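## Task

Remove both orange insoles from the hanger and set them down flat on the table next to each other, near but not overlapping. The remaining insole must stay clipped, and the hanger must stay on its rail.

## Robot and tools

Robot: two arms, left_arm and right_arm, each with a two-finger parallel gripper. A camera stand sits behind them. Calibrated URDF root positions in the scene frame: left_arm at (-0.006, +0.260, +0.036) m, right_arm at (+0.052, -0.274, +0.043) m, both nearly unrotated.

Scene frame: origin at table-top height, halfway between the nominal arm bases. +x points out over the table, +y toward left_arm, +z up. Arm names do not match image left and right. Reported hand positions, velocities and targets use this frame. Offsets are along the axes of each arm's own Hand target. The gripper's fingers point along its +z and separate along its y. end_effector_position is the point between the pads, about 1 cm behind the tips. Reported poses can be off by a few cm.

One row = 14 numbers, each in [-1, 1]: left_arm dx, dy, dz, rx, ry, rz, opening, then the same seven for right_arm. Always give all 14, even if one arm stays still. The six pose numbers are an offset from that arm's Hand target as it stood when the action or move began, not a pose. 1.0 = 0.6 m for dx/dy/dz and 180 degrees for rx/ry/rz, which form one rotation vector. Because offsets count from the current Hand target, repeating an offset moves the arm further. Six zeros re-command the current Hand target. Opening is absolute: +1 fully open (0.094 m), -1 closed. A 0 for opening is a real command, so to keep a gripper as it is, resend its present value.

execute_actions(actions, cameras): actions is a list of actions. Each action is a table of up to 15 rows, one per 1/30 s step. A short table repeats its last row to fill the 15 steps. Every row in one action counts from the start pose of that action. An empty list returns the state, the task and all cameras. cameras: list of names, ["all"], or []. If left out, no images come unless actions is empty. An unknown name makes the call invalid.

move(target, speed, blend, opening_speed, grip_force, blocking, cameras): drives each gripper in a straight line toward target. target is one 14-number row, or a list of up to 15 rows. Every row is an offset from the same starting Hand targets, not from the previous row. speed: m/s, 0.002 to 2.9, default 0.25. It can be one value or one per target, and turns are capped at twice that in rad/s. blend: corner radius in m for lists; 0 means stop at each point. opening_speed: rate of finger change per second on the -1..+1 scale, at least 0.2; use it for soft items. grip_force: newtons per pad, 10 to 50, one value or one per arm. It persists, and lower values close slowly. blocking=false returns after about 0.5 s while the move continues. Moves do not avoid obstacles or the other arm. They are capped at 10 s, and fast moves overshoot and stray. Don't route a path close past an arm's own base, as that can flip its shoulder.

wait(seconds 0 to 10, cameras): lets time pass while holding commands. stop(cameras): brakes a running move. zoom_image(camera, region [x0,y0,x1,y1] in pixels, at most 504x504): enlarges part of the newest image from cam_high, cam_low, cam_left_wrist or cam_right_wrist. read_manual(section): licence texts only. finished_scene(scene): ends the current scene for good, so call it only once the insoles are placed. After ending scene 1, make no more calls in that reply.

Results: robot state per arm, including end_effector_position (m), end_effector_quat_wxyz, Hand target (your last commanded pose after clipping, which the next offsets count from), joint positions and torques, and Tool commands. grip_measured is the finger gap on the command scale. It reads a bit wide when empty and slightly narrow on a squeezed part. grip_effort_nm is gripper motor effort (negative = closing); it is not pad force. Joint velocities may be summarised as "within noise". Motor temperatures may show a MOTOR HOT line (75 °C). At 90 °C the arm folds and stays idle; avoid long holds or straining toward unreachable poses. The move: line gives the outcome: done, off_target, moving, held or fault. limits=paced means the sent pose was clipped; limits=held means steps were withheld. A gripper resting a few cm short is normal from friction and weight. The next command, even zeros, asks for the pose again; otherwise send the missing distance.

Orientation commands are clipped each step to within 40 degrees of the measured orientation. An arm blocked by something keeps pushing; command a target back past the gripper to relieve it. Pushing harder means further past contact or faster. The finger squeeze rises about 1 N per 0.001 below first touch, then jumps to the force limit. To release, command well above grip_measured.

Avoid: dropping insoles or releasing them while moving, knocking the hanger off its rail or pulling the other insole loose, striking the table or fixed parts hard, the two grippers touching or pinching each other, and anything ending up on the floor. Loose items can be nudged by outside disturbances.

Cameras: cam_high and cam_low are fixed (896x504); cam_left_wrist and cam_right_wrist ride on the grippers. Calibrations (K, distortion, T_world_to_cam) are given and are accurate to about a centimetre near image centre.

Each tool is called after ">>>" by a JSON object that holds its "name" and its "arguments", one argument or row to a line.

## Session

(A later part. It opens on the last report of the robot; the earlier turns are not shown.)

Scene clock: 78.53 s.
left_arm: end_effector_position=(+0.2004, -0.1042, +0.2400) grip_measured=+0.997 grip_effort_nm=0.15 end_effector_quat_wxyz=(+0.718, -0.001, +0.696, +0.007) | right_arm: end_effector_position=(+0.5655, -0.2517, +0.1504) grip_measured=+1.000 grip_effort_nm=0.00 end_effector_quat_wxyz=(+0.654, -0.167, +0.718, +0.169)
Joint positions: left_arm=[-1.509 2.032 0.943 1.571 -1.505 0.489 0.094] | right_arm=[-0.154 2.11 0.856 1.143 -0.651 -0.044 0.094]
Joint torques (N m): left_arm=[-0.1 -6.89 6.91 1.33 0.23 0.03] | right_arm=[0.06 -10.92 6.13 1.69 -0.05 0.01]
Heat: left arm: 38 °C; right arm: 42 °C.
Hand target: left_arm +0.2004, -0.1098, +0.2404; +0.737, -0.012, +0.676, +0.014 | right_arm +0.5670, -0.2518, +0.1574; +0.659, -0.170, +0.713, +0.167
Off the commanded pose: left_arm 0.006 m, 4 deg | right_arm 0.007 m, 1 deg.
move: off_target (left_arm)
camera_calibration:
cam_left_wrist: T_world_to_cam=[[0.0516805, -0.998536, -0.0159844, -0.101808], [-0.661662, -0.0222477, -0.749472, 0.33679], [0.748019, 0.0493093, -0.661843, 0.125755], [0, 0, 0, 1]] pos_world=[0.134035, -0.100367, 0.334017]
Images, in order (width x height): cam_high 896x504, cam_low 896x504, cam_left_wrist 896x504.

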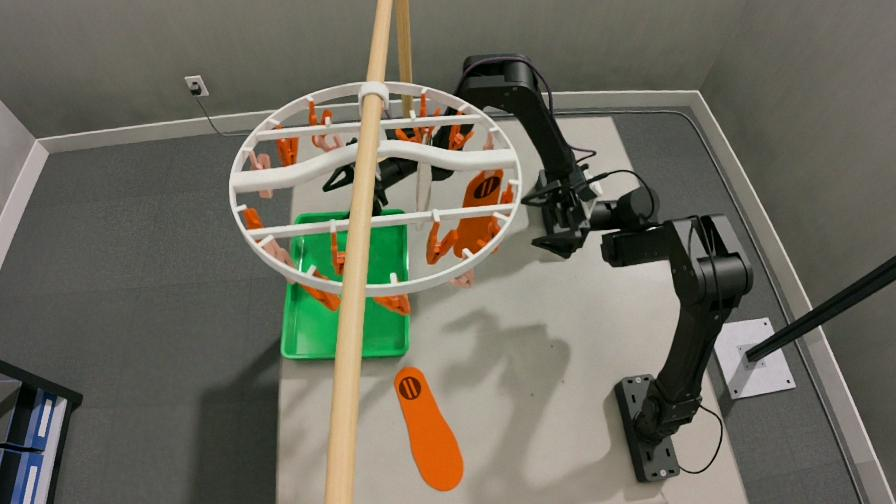

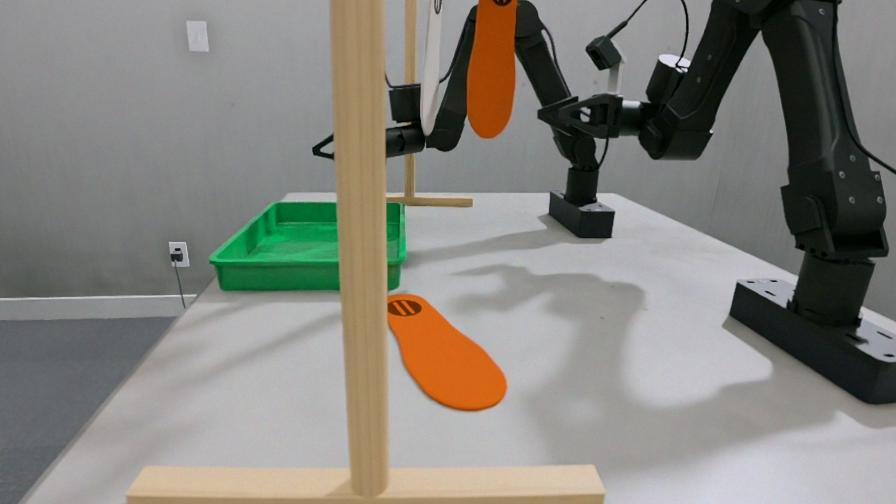

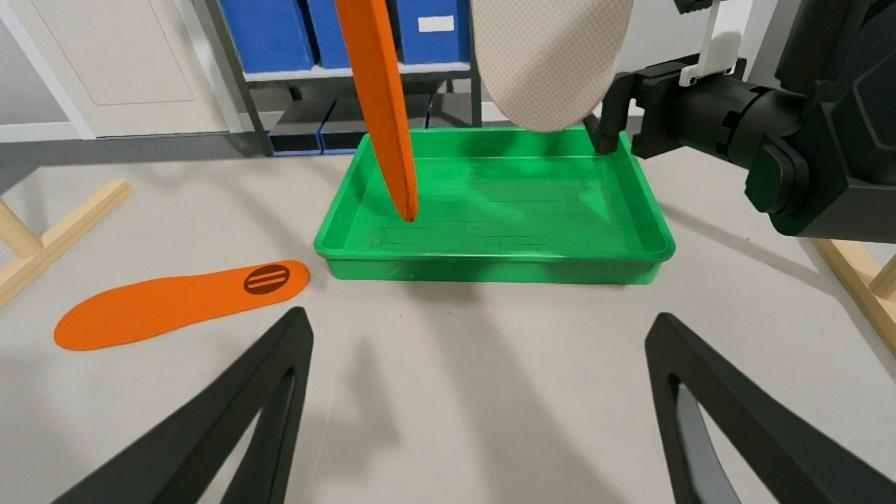

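>>> {"name": "move", "arguments": {
  "target": [0.0105,0.0385,0.177,-0.061,0,0.005,1,0,0,0,0,0,0,1],
  "speed": 0.12,
  "cameras": ["cam_left_wrist","cam_high","cam_low"]
}}

>>> {"name": "zoom_image", "arguments": {
  "camera": "cam_low",
  "region": [400, 0, 700, 200]
}}

Scene clock: 80.87 s.
left_arm: end_effector_position=(+0.3039, -0.0761, +0.2439) grip_measured=+0.997 grip_effort_nm=0.15 end_effector_quat_wxyz=(+0.725, -0.079, +0.679, +0.085) | right_arm: end_effector_position=(+0.5655, -0.2517, +0.1504) grip_measured=+1.000 grip_effort_nm=0.00 end_effector_quat_wxyz=(+0.654, -0.167, +0.718, +0.169)
Joint positions: left_arm=[-1.237 2.148 1.111 1.582 -1.444 0.541 0.094] | right_arm=[-0.154 2.11 0.856 1.143 -0.651 -0.044 0.094]
Joint torques (N m): left_arm=[-0.17 -7.73 7.01 1.27 0.37 0.07] | right_arm=[0.06 -10.92 6.13 1.69 -0.05 0.01]
Heat: left arm: 38 °C; right arm: 42 °C.
Hand target: left_arm +0.3057, -0.0829, +0.2433; +0.732, -0.077, +0.671, +0.084 | right_arm +0.5670, -0.2518, +0.1574; +0.659, -0.170, +0.713, +0.167
Off the commanded pose: left_arm 0.007 m, 1 deg | right_arm 0.007 m, 1 deg.
joint sent to its limit (left arm) — joint 4 (wrist pitch), upper limit. The joint targets still meet the commanded pose.
move: done
camera_calibration:
cam_left_wrist: T_world_to_cam=[[0.270002, -0.962832, -0.00725191, -0.144871], [-0.613372, -0.166189, -0.772111, 0.388674], [0.742208, 0.21292, -0.635446, 0.05723], [0, 0, 0, 1]] pos_world=[0.235041, -0.0870781, 0.335415]
Images, in order (width x height): cam_high 896x504, cam_low 896x504, cam_left_wrist 896x504.

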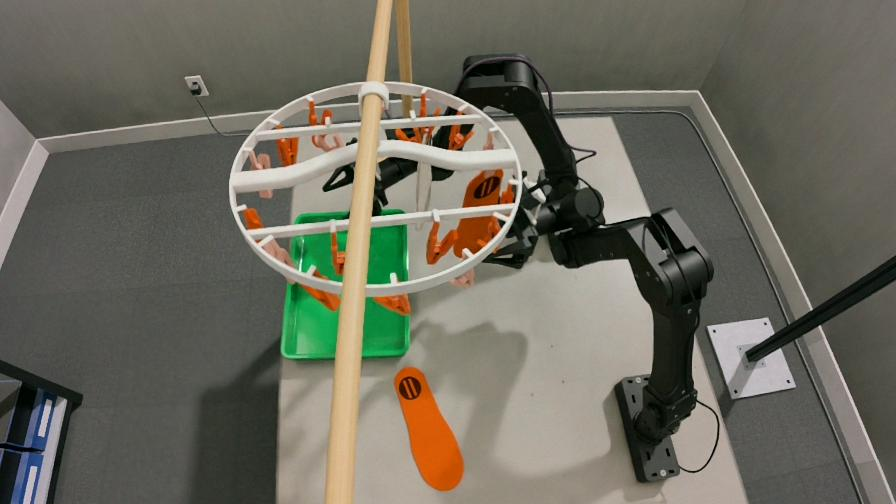

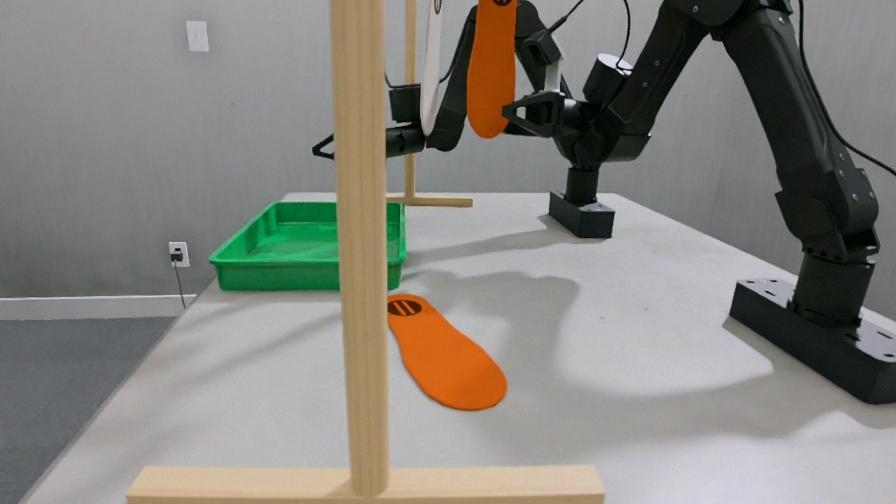

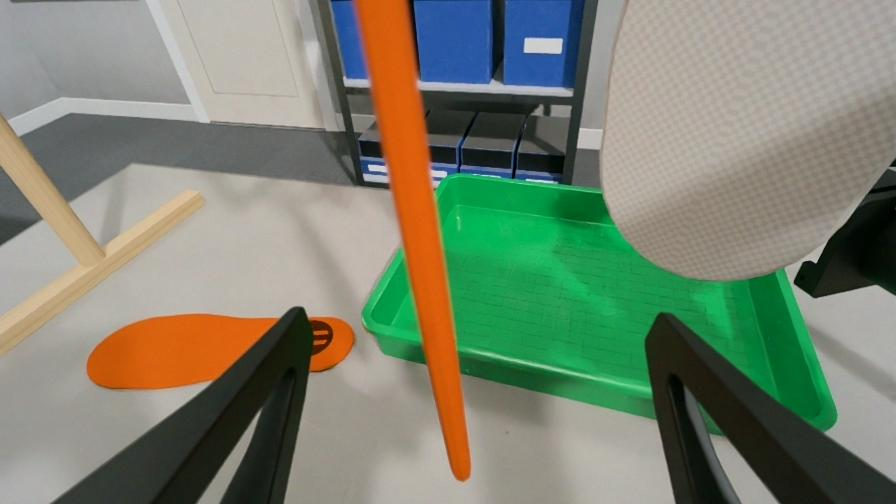

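Scaled by 1.680 from the camera's 896x504 image, which has a finer 1280x720 frame.

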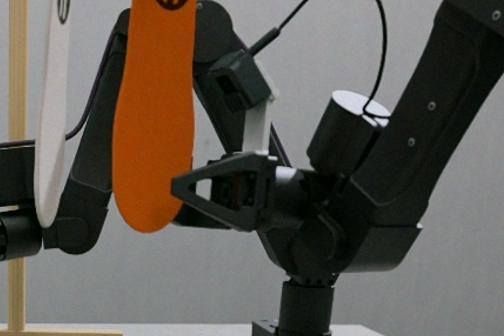

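>>> {"name": "move", "arguments": {
  "target": [
    [0,0.004,0.025,0,0,0,1,0,0,0,0,0,0,1],
    [0,0.004,0.025,0,0,0,-1,0,0,0,0,0,0,1]
  ],
  "speed": 0.08,
  "opening_speed": 1,
  "cameras": ["cam_left_wrist","cam_low"]
}}

>>> {"name": "zoom_image", "arguments": {
  "camera": "cam_low",
  "region": [400, 0, 700, 200]
}}

Scene clock: 84.43 s.
left_arm: end_effector_position=(+0.3158, -0.0711, +0.2466) grip_measured=-0.921 grip_effort_nm=-1.02 end_effector_quat_wxyz=(+0.730, -0.081, +0.673, +0.086) | right_arm: end_effector_position=(+0.5655, -0.2517, +0.1504) grip_measured=+1.000 grip_effort_nm=0.00 end_effector_quat_wxyz=(+0.654, -0.167, +0.718, +0.169)
Joint positions: left_arm=[-1.204 2.148 1.111 1.578 -1.411 0.532 0.004] | right_arm=[-0.154 2.11 0.856 1.143 -0.651 -0.044 0.094]
Joint torques (N m): left_arm=[0.29 -7.66 7.06 1.16 0.35 -0.03] | right_arm=[0.06 -10.92 6.15 1.69 -0.06 0.01]
Heat: left arm: 38 °C; right arm: 42 °C.
Hand target: left_arm +0.3198, -0.0772, +0.2446; +0.732, -0.077, +0.671, +0.084 | right_arm +0.5670, -0.2518, +0.1574; +0.659, -0.170, +0.713, +0.167
Off the commanded pose: left_arm 0.008 m, 1 deg | right_arm 0.007 m, 1 deg.
move: done
camera_calibration:
cam_left_wrist: T_world_to_cam=[[0.273332, -0.961912, -0.00377654, -0.145024], [-0.59988, -0.167387, -0.782385, 0.397052], [0.751953, 0.216116, -0.622784, 0.0432167], [0, 0, 0, 1]] pos_world=[0.245326, -0.0823793, 0.337014]
Images, in order (width x height): cam_low 896x504, cam_left_wrist 896x504.

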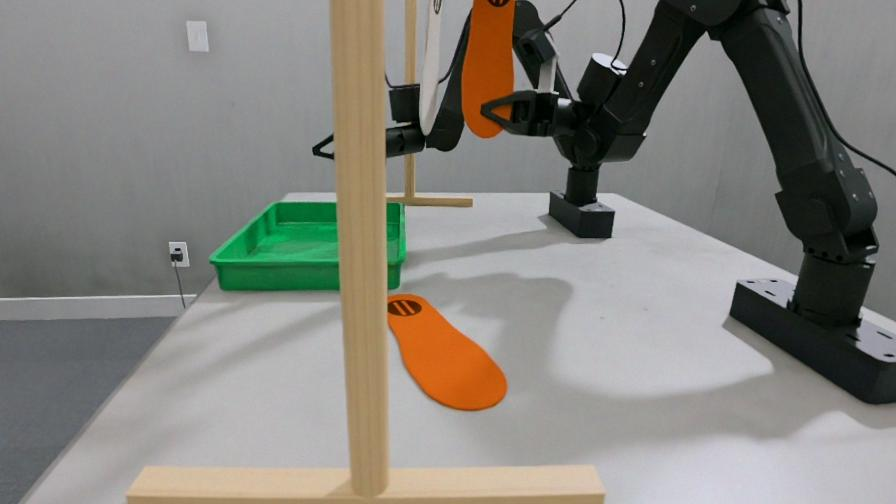

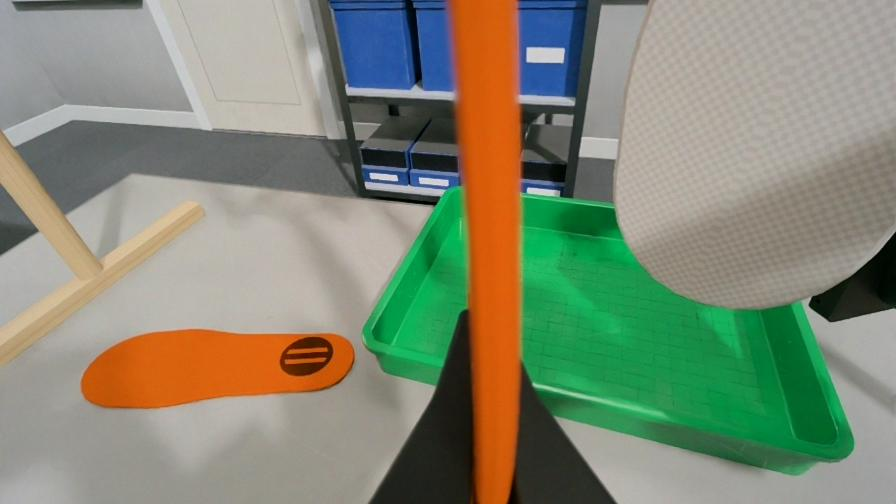

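Scaled by 1.680 from the camera's 896x504 image, which has a finer 1280x720 frame.

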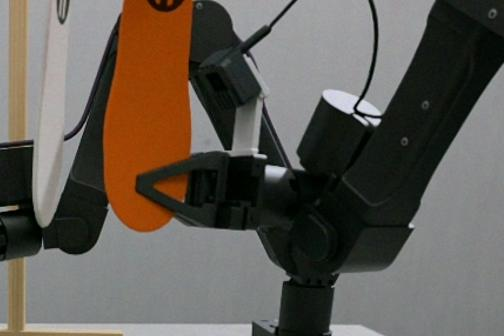

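>>> {"name": "move", "arguments": {
  "target": [0.192,0.065,-0.002,0,0.09,0,-1,0,0,0,0,0,0,1],
  "speed": 0.12,
  "cameras": ["cam_left_wrist","cam_low","cam_high"]
}}

Scene clock: 88.00 s.
left_arm: end_effector_position=(+0.3149, -0.0348, +0.1125) grip_measured=-0.921 grip_effort_nm=-1.03 end_effector_quat_wxyz=(+0.624, -0.069, +0.773, +0.084) | right_arm: end_effector_position=(+0.5655, -0.2517, +0.1504) grip_measured=+1.000 grip_effort_nm=0.00 end_effector_quat_wxyz=(+0.654, -0.167, +0.718, +0.169)
Joint positions: left_arm=[-1.16 2.07 1.005 0.238 -1.287 -0.762 0.004] | right_arm=[-0.154 2.11 0.856 1.143 -0.651 -0.044 0.094]
Joint torques (N m): left_arm=[0.61 -11.34 7.1 1.24 -0.41 -0.06] | right_arm=[0.06 -10.92 6.13 1.69 -0.06 0.01]
Heat: left arm: 38 °C; right arm: 42 °C.
Hand target: left_arm +0.3195, -0.0372, +0.1297; +0.631, -0.088, +0.768, +0.072 | right_arm +0.5670, -0.2518, +0.1574; +0.659, -0.170, +0.713, +0.167
Off the commanded pose: left_arm 0.018 m, 3 deg | right_arm 0.007 m, 1 deg.
move: off_target (left_arm)
camera_calibration:
cam_left_wrist: T_world_to_cam=[[0.247513, -0.966933, -0.0614665, -0.0959046], [-0.802419, -0.169019, -0.572326, 0.337761], [0.543012, 0.19098, -0.817719, 0.0393602], [0, 0, 0, 1]] pos_world=[0.273391, -0.0431623, 0.2196]
Images, in order (width x height): cam_high 896x504, cam_low 896x504, cam_left_wrist 896x504.

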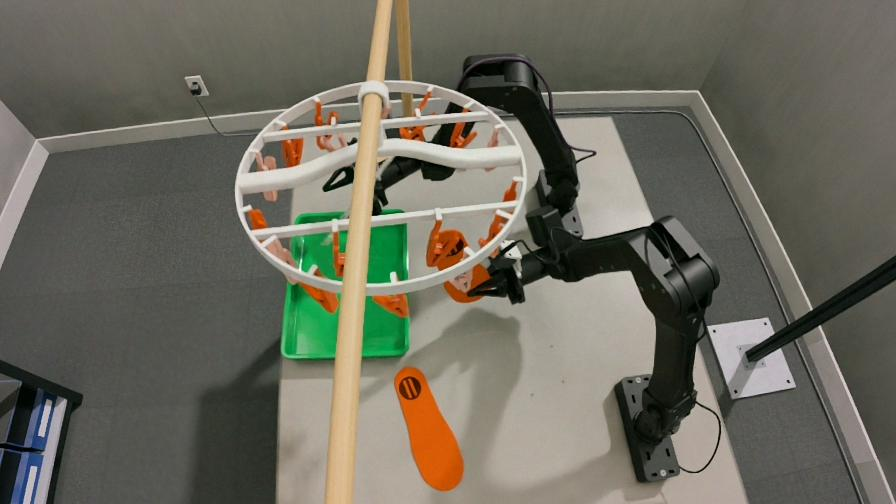

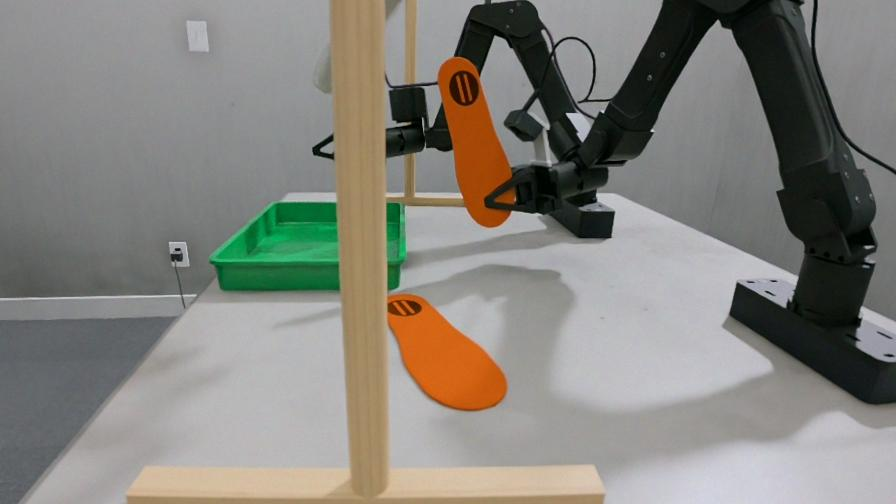

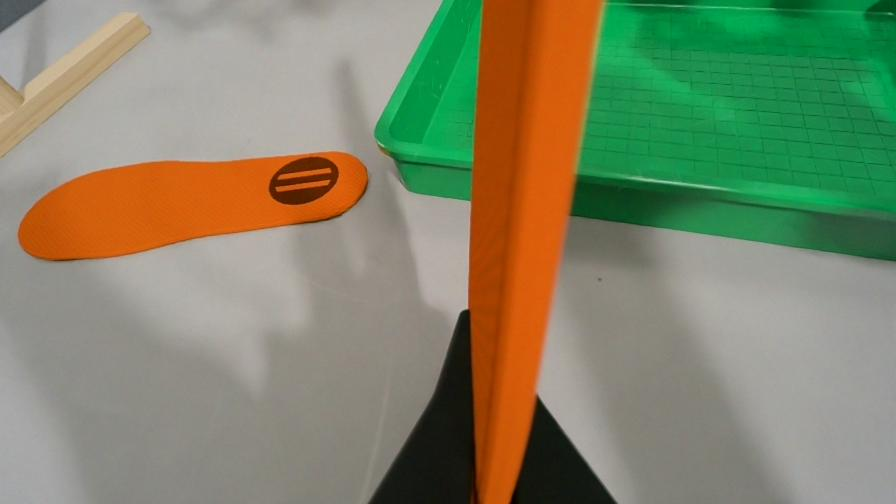

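>>> {"name": "move", "arguments": {
  "target": [
    [-0.08,0.251,0.062,0.043,0.03,0.251,-1,0,0,0,0,0,0,1],
    [0,0.4445,0.091,0.086,0.061,0.502,-1,0,0,0,0,0,0,1]
  ],
  "speed": 0.3,
  "blend": 0.03,
  "cameras": ["all"]
}}

Scene clock: 95.50 s.
left_arm: end_effector_position=(+0.3137, +0.2332, +0.1194) grip_measured=-0.921 grip_effort_nm=-1.03 end_effector_quat_wxyz=(+0.328, +0.553, +0.656, +0.396) | right_arm: end_effector_position=(+0.5655, -0.2517, +0.1504) grip_measured=+1.000 grip_effort_nm=0.00 end_effector_quat_wxyz=(+0.654, -0.167, +0.718, +0.169)
Joint positions: left_arm=[-0.336 1.155 0.253 0.354 -0.443 1.323 0.004] | right_arm=[-0.154 2.11 0.856 1.143 -0.651 -0.044 0.094]
Joint torques (N m): left_arm=[0.43 -3.49 5.44 1.96 -0.07 0.01] | right_arm=[0.05 -10.92 6.13 1.69 -0.06 0.01]
Heat: left arm: 38 °C; right arm: 42 °C.
Hand target: left_arm +0.3112, +0.2348, +0.1190; +0.330, +0.551, +0.657, +0.395 | right_arm +0.5670, -0.2518, +0.1574; +0.659, -0.170, +0.713, +0.167
Off the commanded pose: left_arm 0.003 m, 0 deg | right_arm 0.007 m, 1 deg.
move: done
camera_calibration:
cam_left_wrist: T_world_to_cam=[[-0.43171, -0.0596404, -0.900039, 0.265562], [-0.730207, 0.6089, 0.309901, 0.0766627], [0.529551, 0.791002, -0.306418, -0.202297], [0, 0, 0, 1]] pos_world=[0.277752, 0.129176, 0.153271]
cam_right_wrist: T_world_to_cam=[[0.482112, -0.876101, -0.00390101, -0.486261], [-0.655587, -0.357804, -0.664967, 0.403471], [0.581183, 0.323146, -0.746862, -0.0190017], [0, 0, 0, 1]] pos_world=[0.509986, -0.275509, 0.252207]

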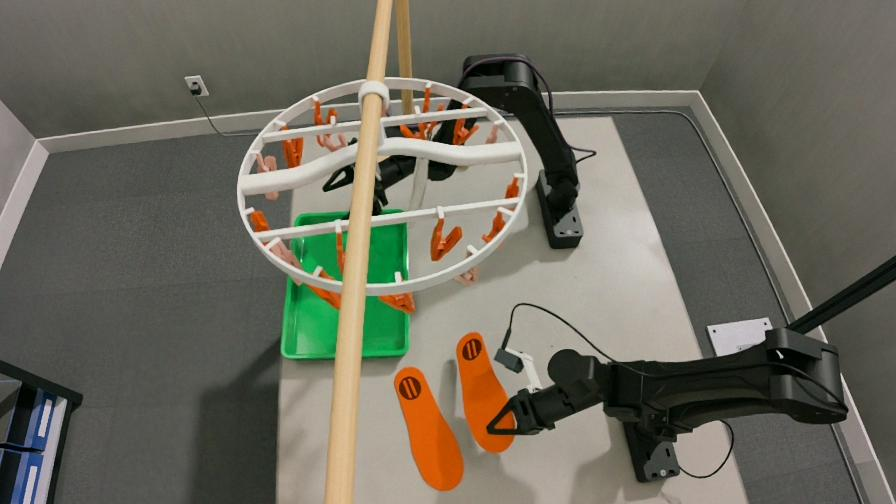

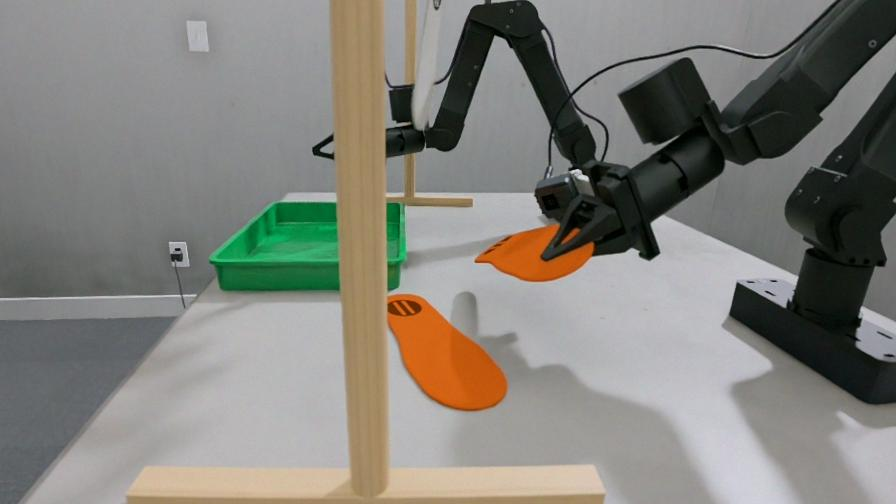

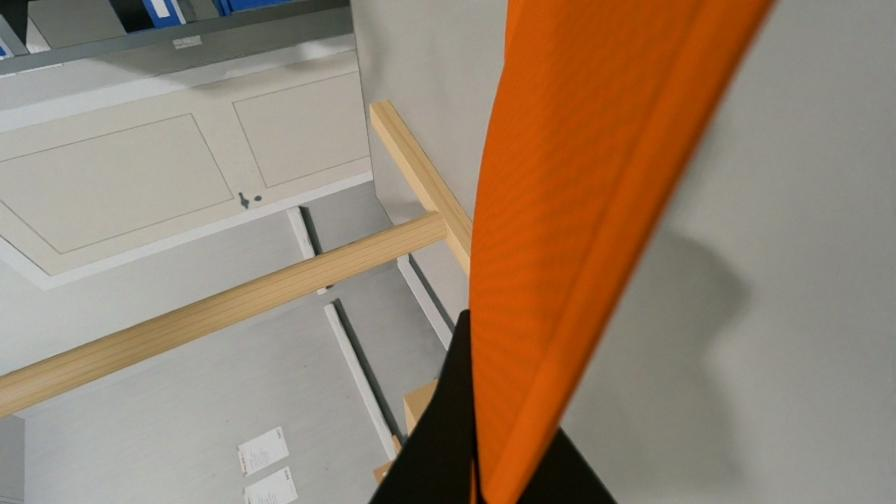

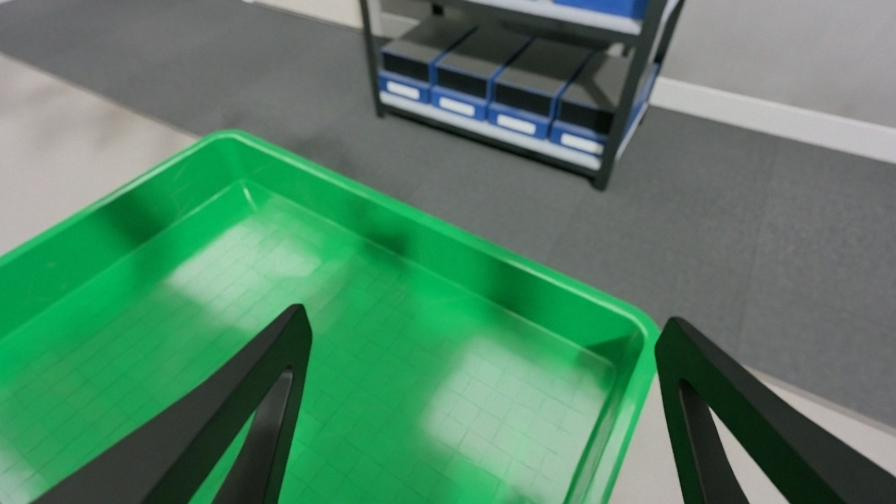

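>>> {"name": "move", "arguments": {
  "target": [0,-0.115,0.103,0,0,0,-1,0,0,0,0,0,0,1],
  "speed": 0.1,
  "cameras": ["cam_high","cam_low"]
}}

>>> {"name": "zoom_image", "arguments": {
  "camera": "cam_low",
  "region": [380, 220, 680, 420]
}}

>>> {"name": "zoom_image", "arguments": {
  "camera": "cam_high",
  "region": [380, 320, 580, 500]
}}

Scene clock: 98.50 s.
left_arm: end_effector_position=(+0.3366, +0.2365, +0.0340) grip_measured=-0.921 grip_effort_nm=-1.03 end_effector_quat_wxyz=(+0.335, +0.549, +0.654, +0.399) | right_arm: end_effector_position=(+0.5655, -0.2517, +0.1504) grip_measured=+1.000 grip_effort_nm=0.00 end_effector_quat_wxyz=(+0.654, -0.167, +0.718, +0.169)
Joint positions: left_arm=[-0.281 1.919 0.19 1.21 -0.395 1.354 0.004] | right_arm=[-0.154 2.11 0.856 1.143 -0.651 -0.044 0.094]
Joint torques (N m): left_arm=[0.58 -3.88 1.51 2.14 -0.02 0.04] | right_arm=[0.08 -10.93 6.13 1.69 -0.06 0.01]
Heat: left arm: 37 °C; right arm: 42 °C.
Hand target: left_arm +0.3330, +0.2387, +0.0292; +0.330, +0.551, +0.657, +0.395 | right_arm +0.5670, -0.2518, +0.1574; +0.659, -0.170, +0.713, +0.167
Off the commanded pose: left_arm 0.007 m, 1 deg | right_arm 0.007 m, 1 deg.
move: done
Images, in order (width x height): cam_high 896x504, cam_low 896x504.

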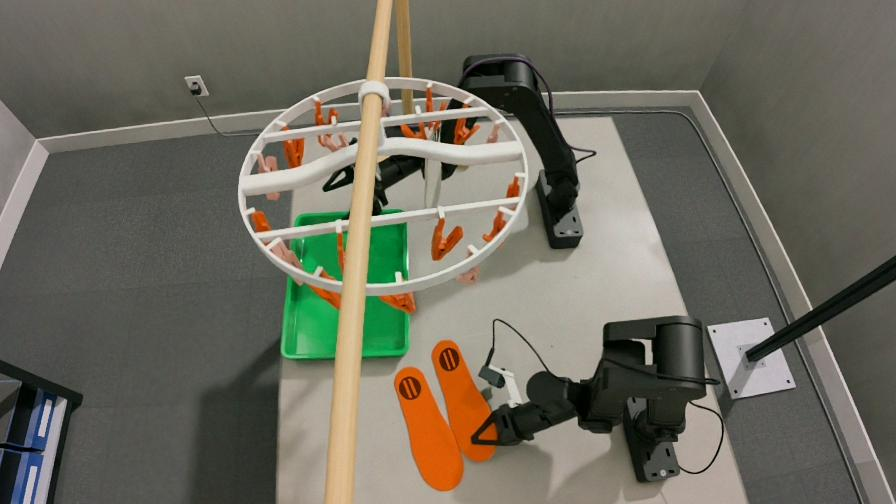

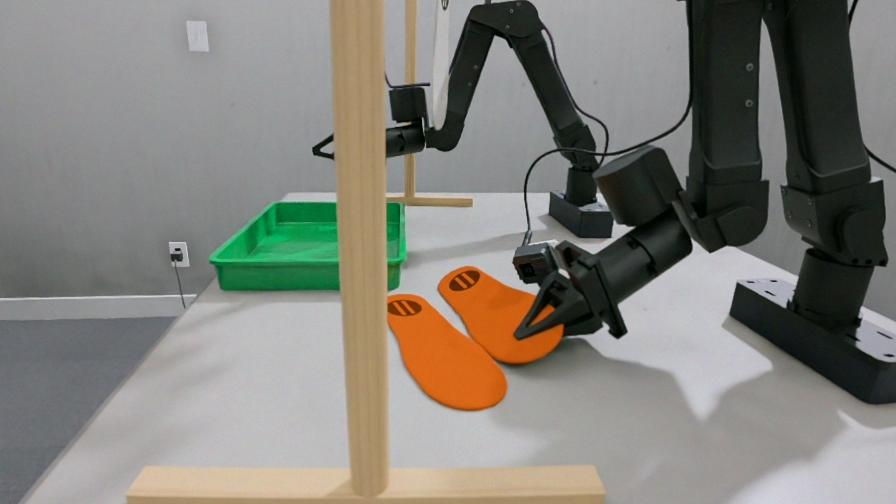

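Scaled by 1.680 from the camera's 896x504 image, which has a finer 1280x720 frame.

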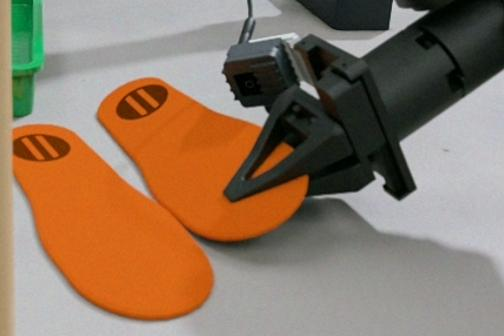

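Scaled by 2.520 from the camera's 896x504 image, which has a finer 1280x720 frame.

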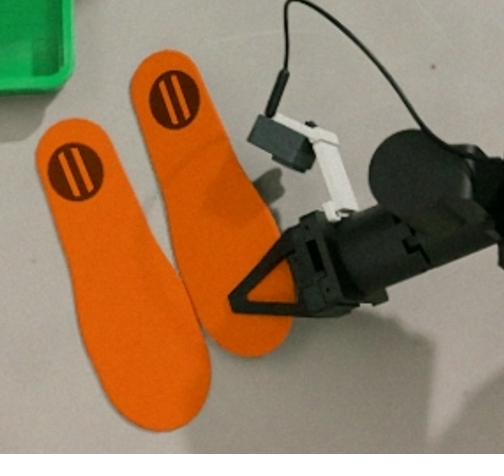

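>>> {"name": "move", "arguments": {
  "target": [
    [0.002,-0.017,-0.004,0,0,0,-1,0,0,0,0,0,0,1],
    [0.002,-0.017,-0.004,0,0,0,-0.6,0,0,0,0,0,0,1],
    [0.002,-0.017,-0.187,0,0,0,-0.6,0,0,0,0,0,0,1]
  ],
  "speed": [0.06,0.06,0.2],
  "opening_speed": 0.5,
  "cameras": ["cam_high","cam_low"]
}}

>>> {"name": "zoom_image", "arguments": {
  "camera": "cam_high",
  "region": [380, 320, 580, 500]
}}

>>> {"name": "zoom_image", "arguments": {
  "camera": "cam_low",
  "region": [380, 220, 680, 420]
}}

Scene clock: 103.63 s.
left_arm: end_effector_position=(+0.2326, +0.2213, +0.0742) grip_measured=-0.603 grip_effort_nm=0.17 end_effector_quat_wxyz=(+0.315, +0.554, +0.662, +0.394) | right_arm: end_effector_position=(+0.5655, -0.2517, +0.1504) grip_measured=+1.000 grip_effort_nm=0.00 end_effector_quat_wxyz=(+0.654, -0.167, +0.718, +0.169)
Joint positions: left_arm=[-0.703 0.901 0.013 0.155 -0.748 1.044 0.019] | right_arm=[-0.154 2.11 0.856 1.143 -0.651 -0.044 0.094]
Joint torques (N m): left_arm=[-0.69 -0.98 5.83 1.64 -0.25 -0.11] | right_arm=[0.06 -10.93 6.13 1.69 -0.06 0.01]
Heat: left arm: 37 °C; right arm: 41 °C.
Hand target: left_arm +0.2306, +0.2218, +0.0729; +0.330, +0.551, +0.657, +0.395 | right_arm +0.5670, -0.2518, +0.1574; +0.659, -0.170, +0.713, +0.167
Off the commanded pose: left_arm 0.002 m, 2 deg | right_arm 0.007 m, 1 deg.
joint sent to its limit (left arm) — joint 3 (elbow), lower limit, where the elbow is as bent as it goes. The joint targets still meet the commanded pose.
move: done
Images, in order (width x height): cam_high 896x504, cam_low 896x504.

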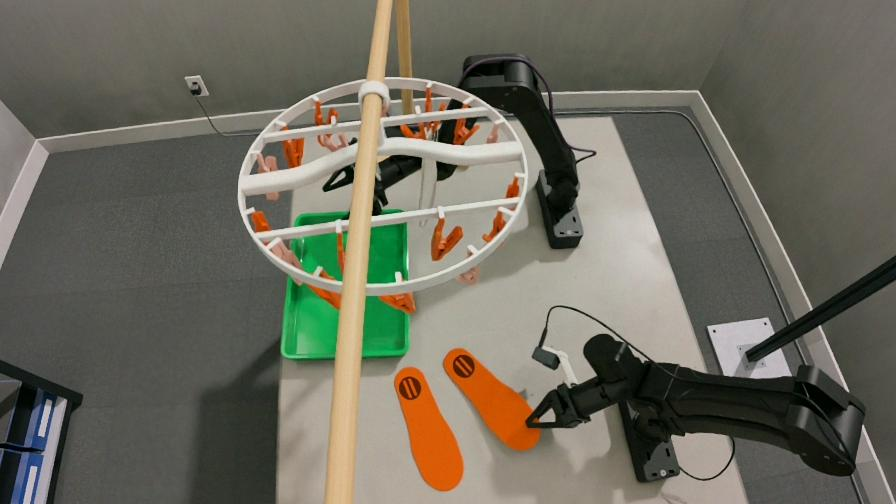

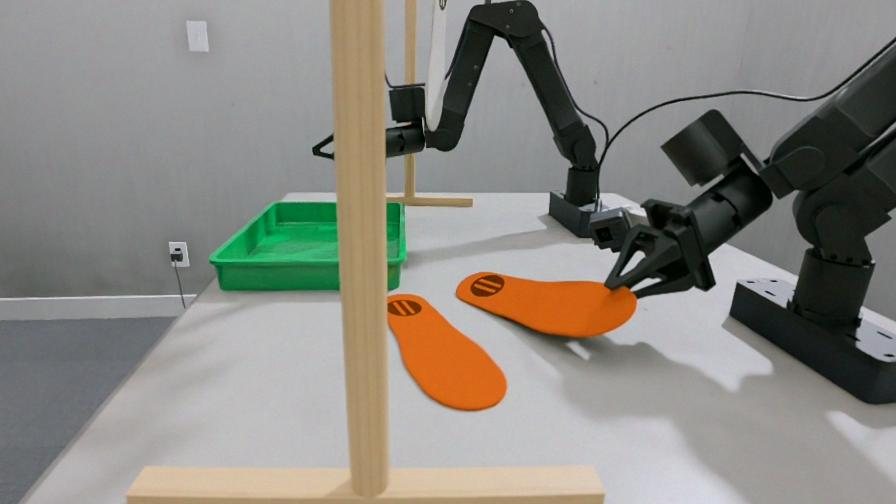

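Scaled by 2.520 from the camera's 896x504 image, which has a finer 1280x720 frame.

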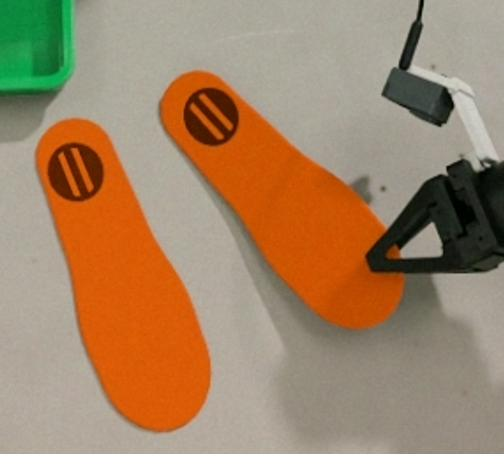

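Scaled by 1.680 from the camera's 896x504 image, which has a finer 1280x720 frame.

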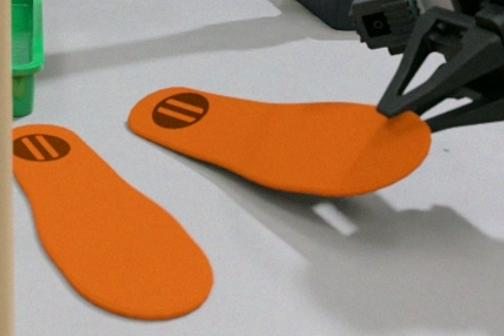

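>>> {"name": "move", "arguments": {
  "target": [
    [0,0,0,0,0,0,-1,0,0,0,0,0,0,1],
    [-0.002,-0.003,0.146,0,-0.083,0.044,-1,0,0,0,0,0,0,1]
  ],
  "speed": 0.1,
  "opening_speed": 1.5,
  "cameras": ["cam_high"]
}}

>>> {"name": "zoom_image", "arguments": {
  "camera": "cam_high",
  "region": [380, 320, 580, 500]
}}

Scene clock: 108.50 s.
left_arm: end_effector_position=(+0.3060, +0.2344, +0.0331) grip_measured=-0.930 grip_effort_nm=-1.03 end_effector_quat_wxyz=(+0.384, +0.640, +0.568, +0.347) | right_arm: end_effector_position=(+0.5655, -0.2517, +0.1504) grip_measured=+1.000 grip_effort_nm=0.00 end_effector_quat_wxyz=(+0.654, -0.167, +0.718, +0.169)
Joint positions: left_arm=[-0.063 1.948 0.034 1.432 0.049 1.605 0.003] | right_arm=[-0.154 2.11 0.856 1.143 -0.651 -0.044 0.094]
Joint torques (N m): left_arm=[0.29 -3.22 1.59 2.08 0.11 0.03] | right_arm=[0.06 -10.92 6.13 1.69 -0.06 0.01]
Heat: left arm: 37 °C; right arm: 41 °C.
Hand target: left_arm +0.3062, +0.2339, +0.0302; +0.385, +0.642, +0.569, +0.342 | right_arm +0.5670, -0.2518, +0.1574; +0.659, -0.170, +0.713, +0.167
Off the commanded pose: left_arm 0.003 m, 1 deg | right_arm 0.007 m, 1 deg.
move: done
Images, in order (width x height): cam_high 896x504.

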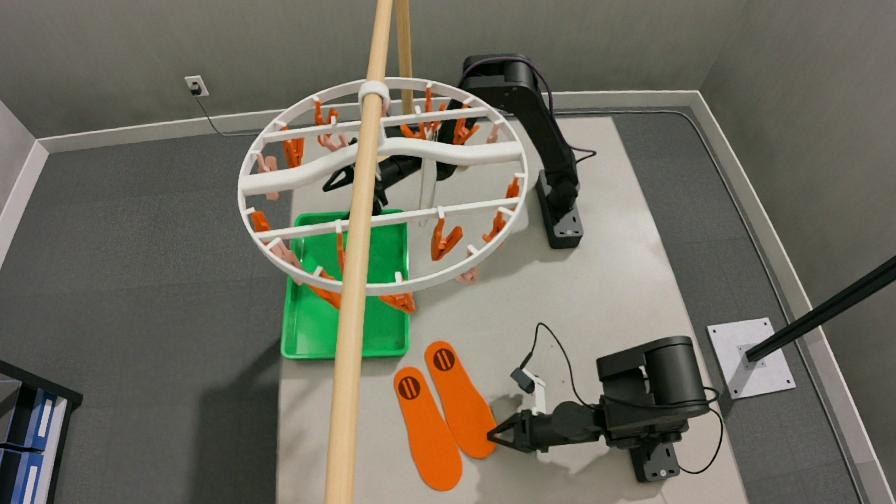

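Scaled by 2.520 from the camera's 896x504 image, which has a finer 1280x720 frame.

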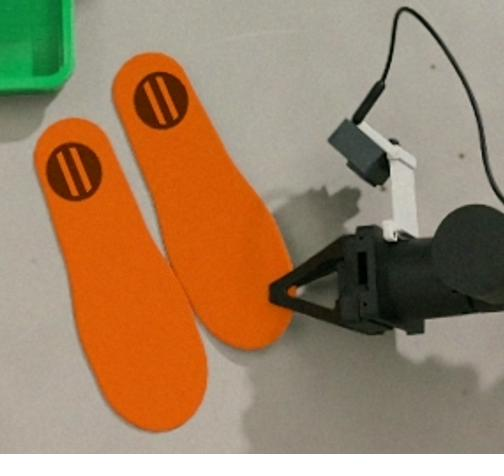

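>>> {"name": "move", "arguments": {
  "target": [
    [0,0,0,0,0,0,-0.35,0,0,0,0,0,0,1],
    [0,-0.035,-0.077,0,0,0,-0.35,0,0,0,0,0,0,1],
    [0,0.112,-0.155,0,0,0,-0.35,0,0,0,0,0,0,1]
  ],
  "speed": [0.1,0.2,0.2],
  "opening_speed": 0.6,
  "cameras": ["cam_high","cam_low"]
}}

>>> {"name": "zoom_image", "arguments": {
  "camera": "cam_high",
  "region": [380, 320, 580, 500]
}}

>>> {"name": "zoom_image", "arguments": {
  "camera": "cam_low",
  "region": [380, 220, 680, 420]
}}

Scene clock: 113.43 s.
left_arm: end_effector_position=(+0.2525, +0.2384, +0.1203) grip_measured=-0.353 grip_effort_nm=0.17 end_effector_quat_wxyz=(+0.380, +0.647, +0.570, +0.334) | right_arm: end_effector_position=(+0.5655, -0.2517, +0.1504) grip_measured=+1.000 grip_effort_nm=0.00 end_effector_quat_wxyz=(+0.654, -0.167, +0.718, +0.169)
Joint positions: left_arm=[-0.03 0.54 0.11 -0.082 0.09 1.621 0.03] | right_arm=[-0.154 2.11 0.856 1.143 -0.651 -0.044 0.094]
Joint torques (N m): left_arm=[0.44 0.44 10.06 1.92 0.05 -0.02] | right_arm=[0.06 -10.92 6.13 1.69 -0.05 0.01]
Heat: left arm: 37 °C; right arm: 41 °C.
Hand target: left_arm +0.2560, +0.2399, +0.1333; +0.385, +0.641, +0.569, +0.342 | right_arm +0.5670, -0.2518, +0.1574; +0.659, -0.170, +0.713, +0.167
Off the commanded pose: left_arm 0.014 m, 1 deg | right_arm 0.007 m, 1 deg.
move: off_target (left_arm)
Images, in order (width x height): cam_high 896x504, cam_low 896x504.

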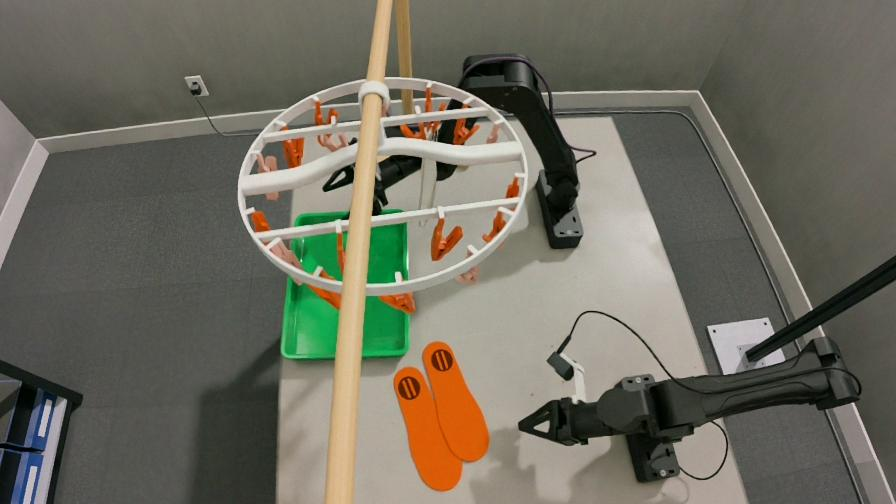

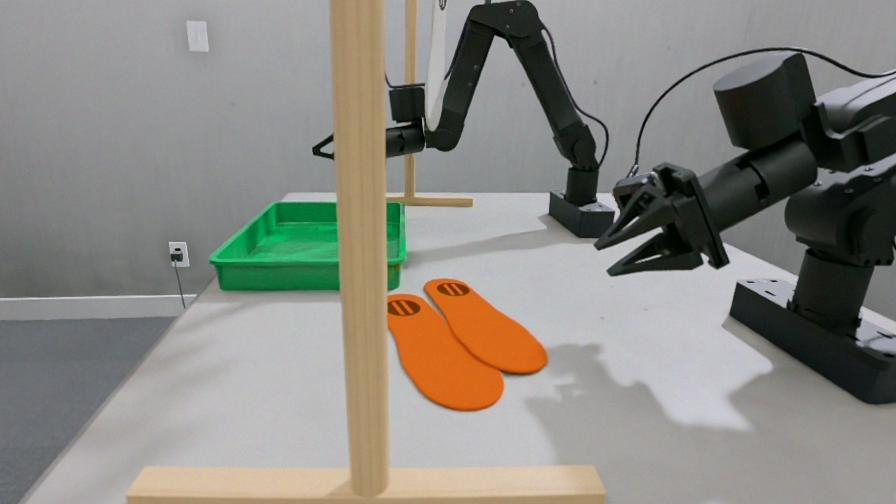

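Scaled by 2.520 from the camera's 896x504 image, which has a finer 1280x720 frame.

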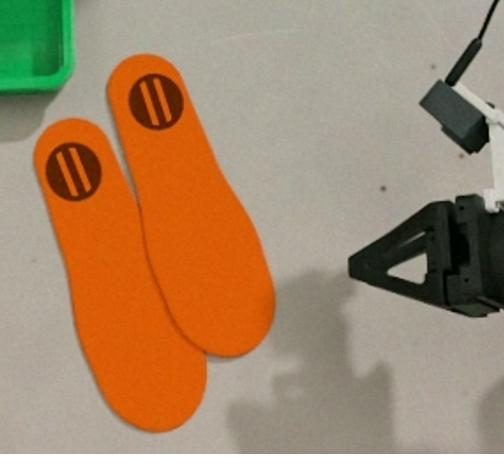

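Scaled by 1.680 from the camera's 896x504 image, which has a finer 1280x720 frame.

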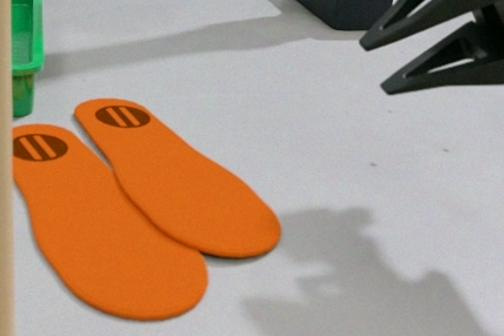

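>>> {"name": "move", "arguments": {
  "target": [-0.008,-0.02,0.15,0.118,0.117,-0.489,-1,0,0,0,0,0,0,1],
  "speed": 0.25,
  "cameras": ["cam_high","cam_low","cam_left_wrist"]
}}

Scene clock: 119.07 s.
left_arm: end_effector_position=(+0.3211, +0.2260, +0.0741) grip_measured=-0.981 grip_effort_nm=-1.01 end_effector_quat_wxyz=(+0.295, +0.065, +0.953, -0.014) | right_arm: end_effector_position=(+0.5655, -0.2517, +0.1504) grip_measured=+1.000 grip_effort_nm=0.00 end_effector_quat_wxyz=(+0.654, -0.167, +0.718, +0.169)
Joint positions: left_arm=[-0.107 1.395 0.597 -0.174 0.009 0.033 0.001] | right_arm=[-0.154 2.11 0.856 1.143 -0.651 -0.044 0.094]
Joint torques (N m): left_arm=[0.61 -3.34 8.42 1.41 0.11 0] | right_arm=[0.06 -10.92 6.13 1.69 -0.05 0.01]
Heat: left arm: 38 °C; right arm: 41 °C.
Hand target: left_arm +0.3287, +0.2263, +0.0803; +0.300, +0.059, +0.952, -0.018 | right_arm +0.5670, -0.2518, +0.1574; +0.659, -0.170, +0.713, +0.167
Off the commanded pose: left_arm 0.010 m, 1 deg | right_arm 0.007 m, 1 deg.
move: done
camera_calibration:
cam_left_wrist: T_world_to_cam=[[-0.117099, -0.99189, -0.0494091, 0.274252], [-0.98205, 0.108242, 0.154472, 0.305965], [-0.147871, 0.0666107, -0.986761, 0.217237], [0, 0, 0, 1]] pos_world=[0.36471, 0.224439, 0.180648]
Images, in order (width x height): cam_high 896x504, cam_low 896x504, cam_left_wrist 896x504.

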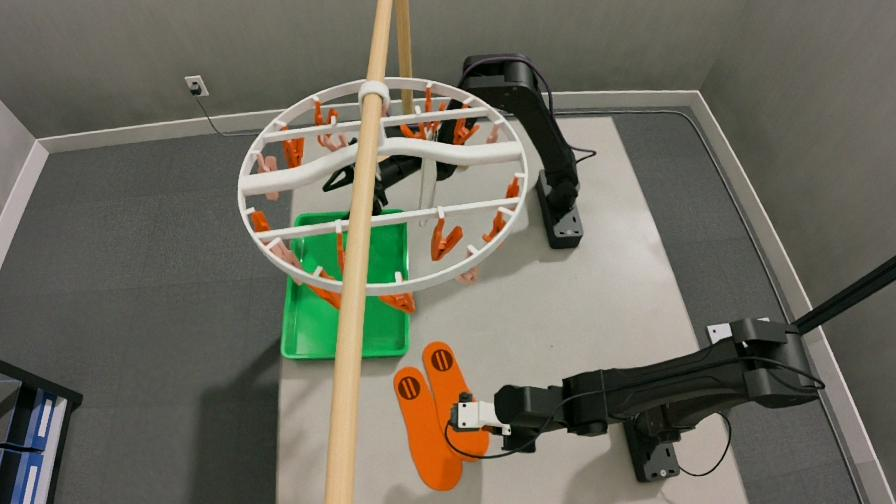

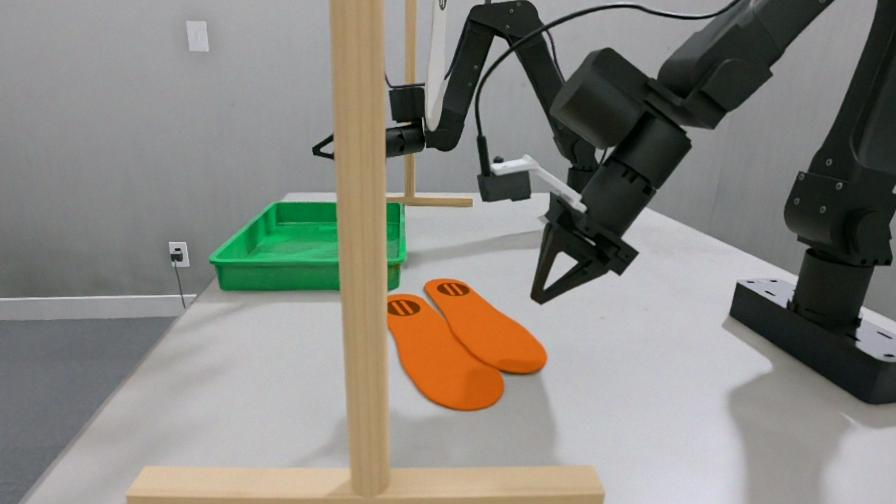

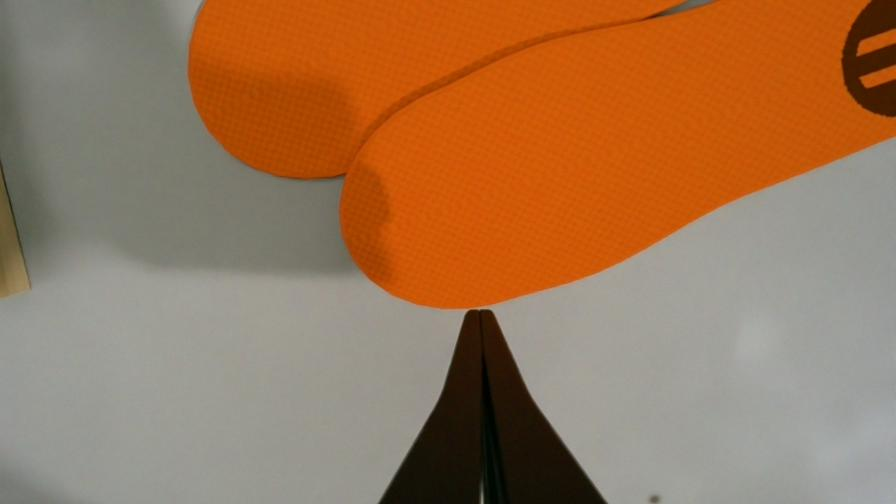

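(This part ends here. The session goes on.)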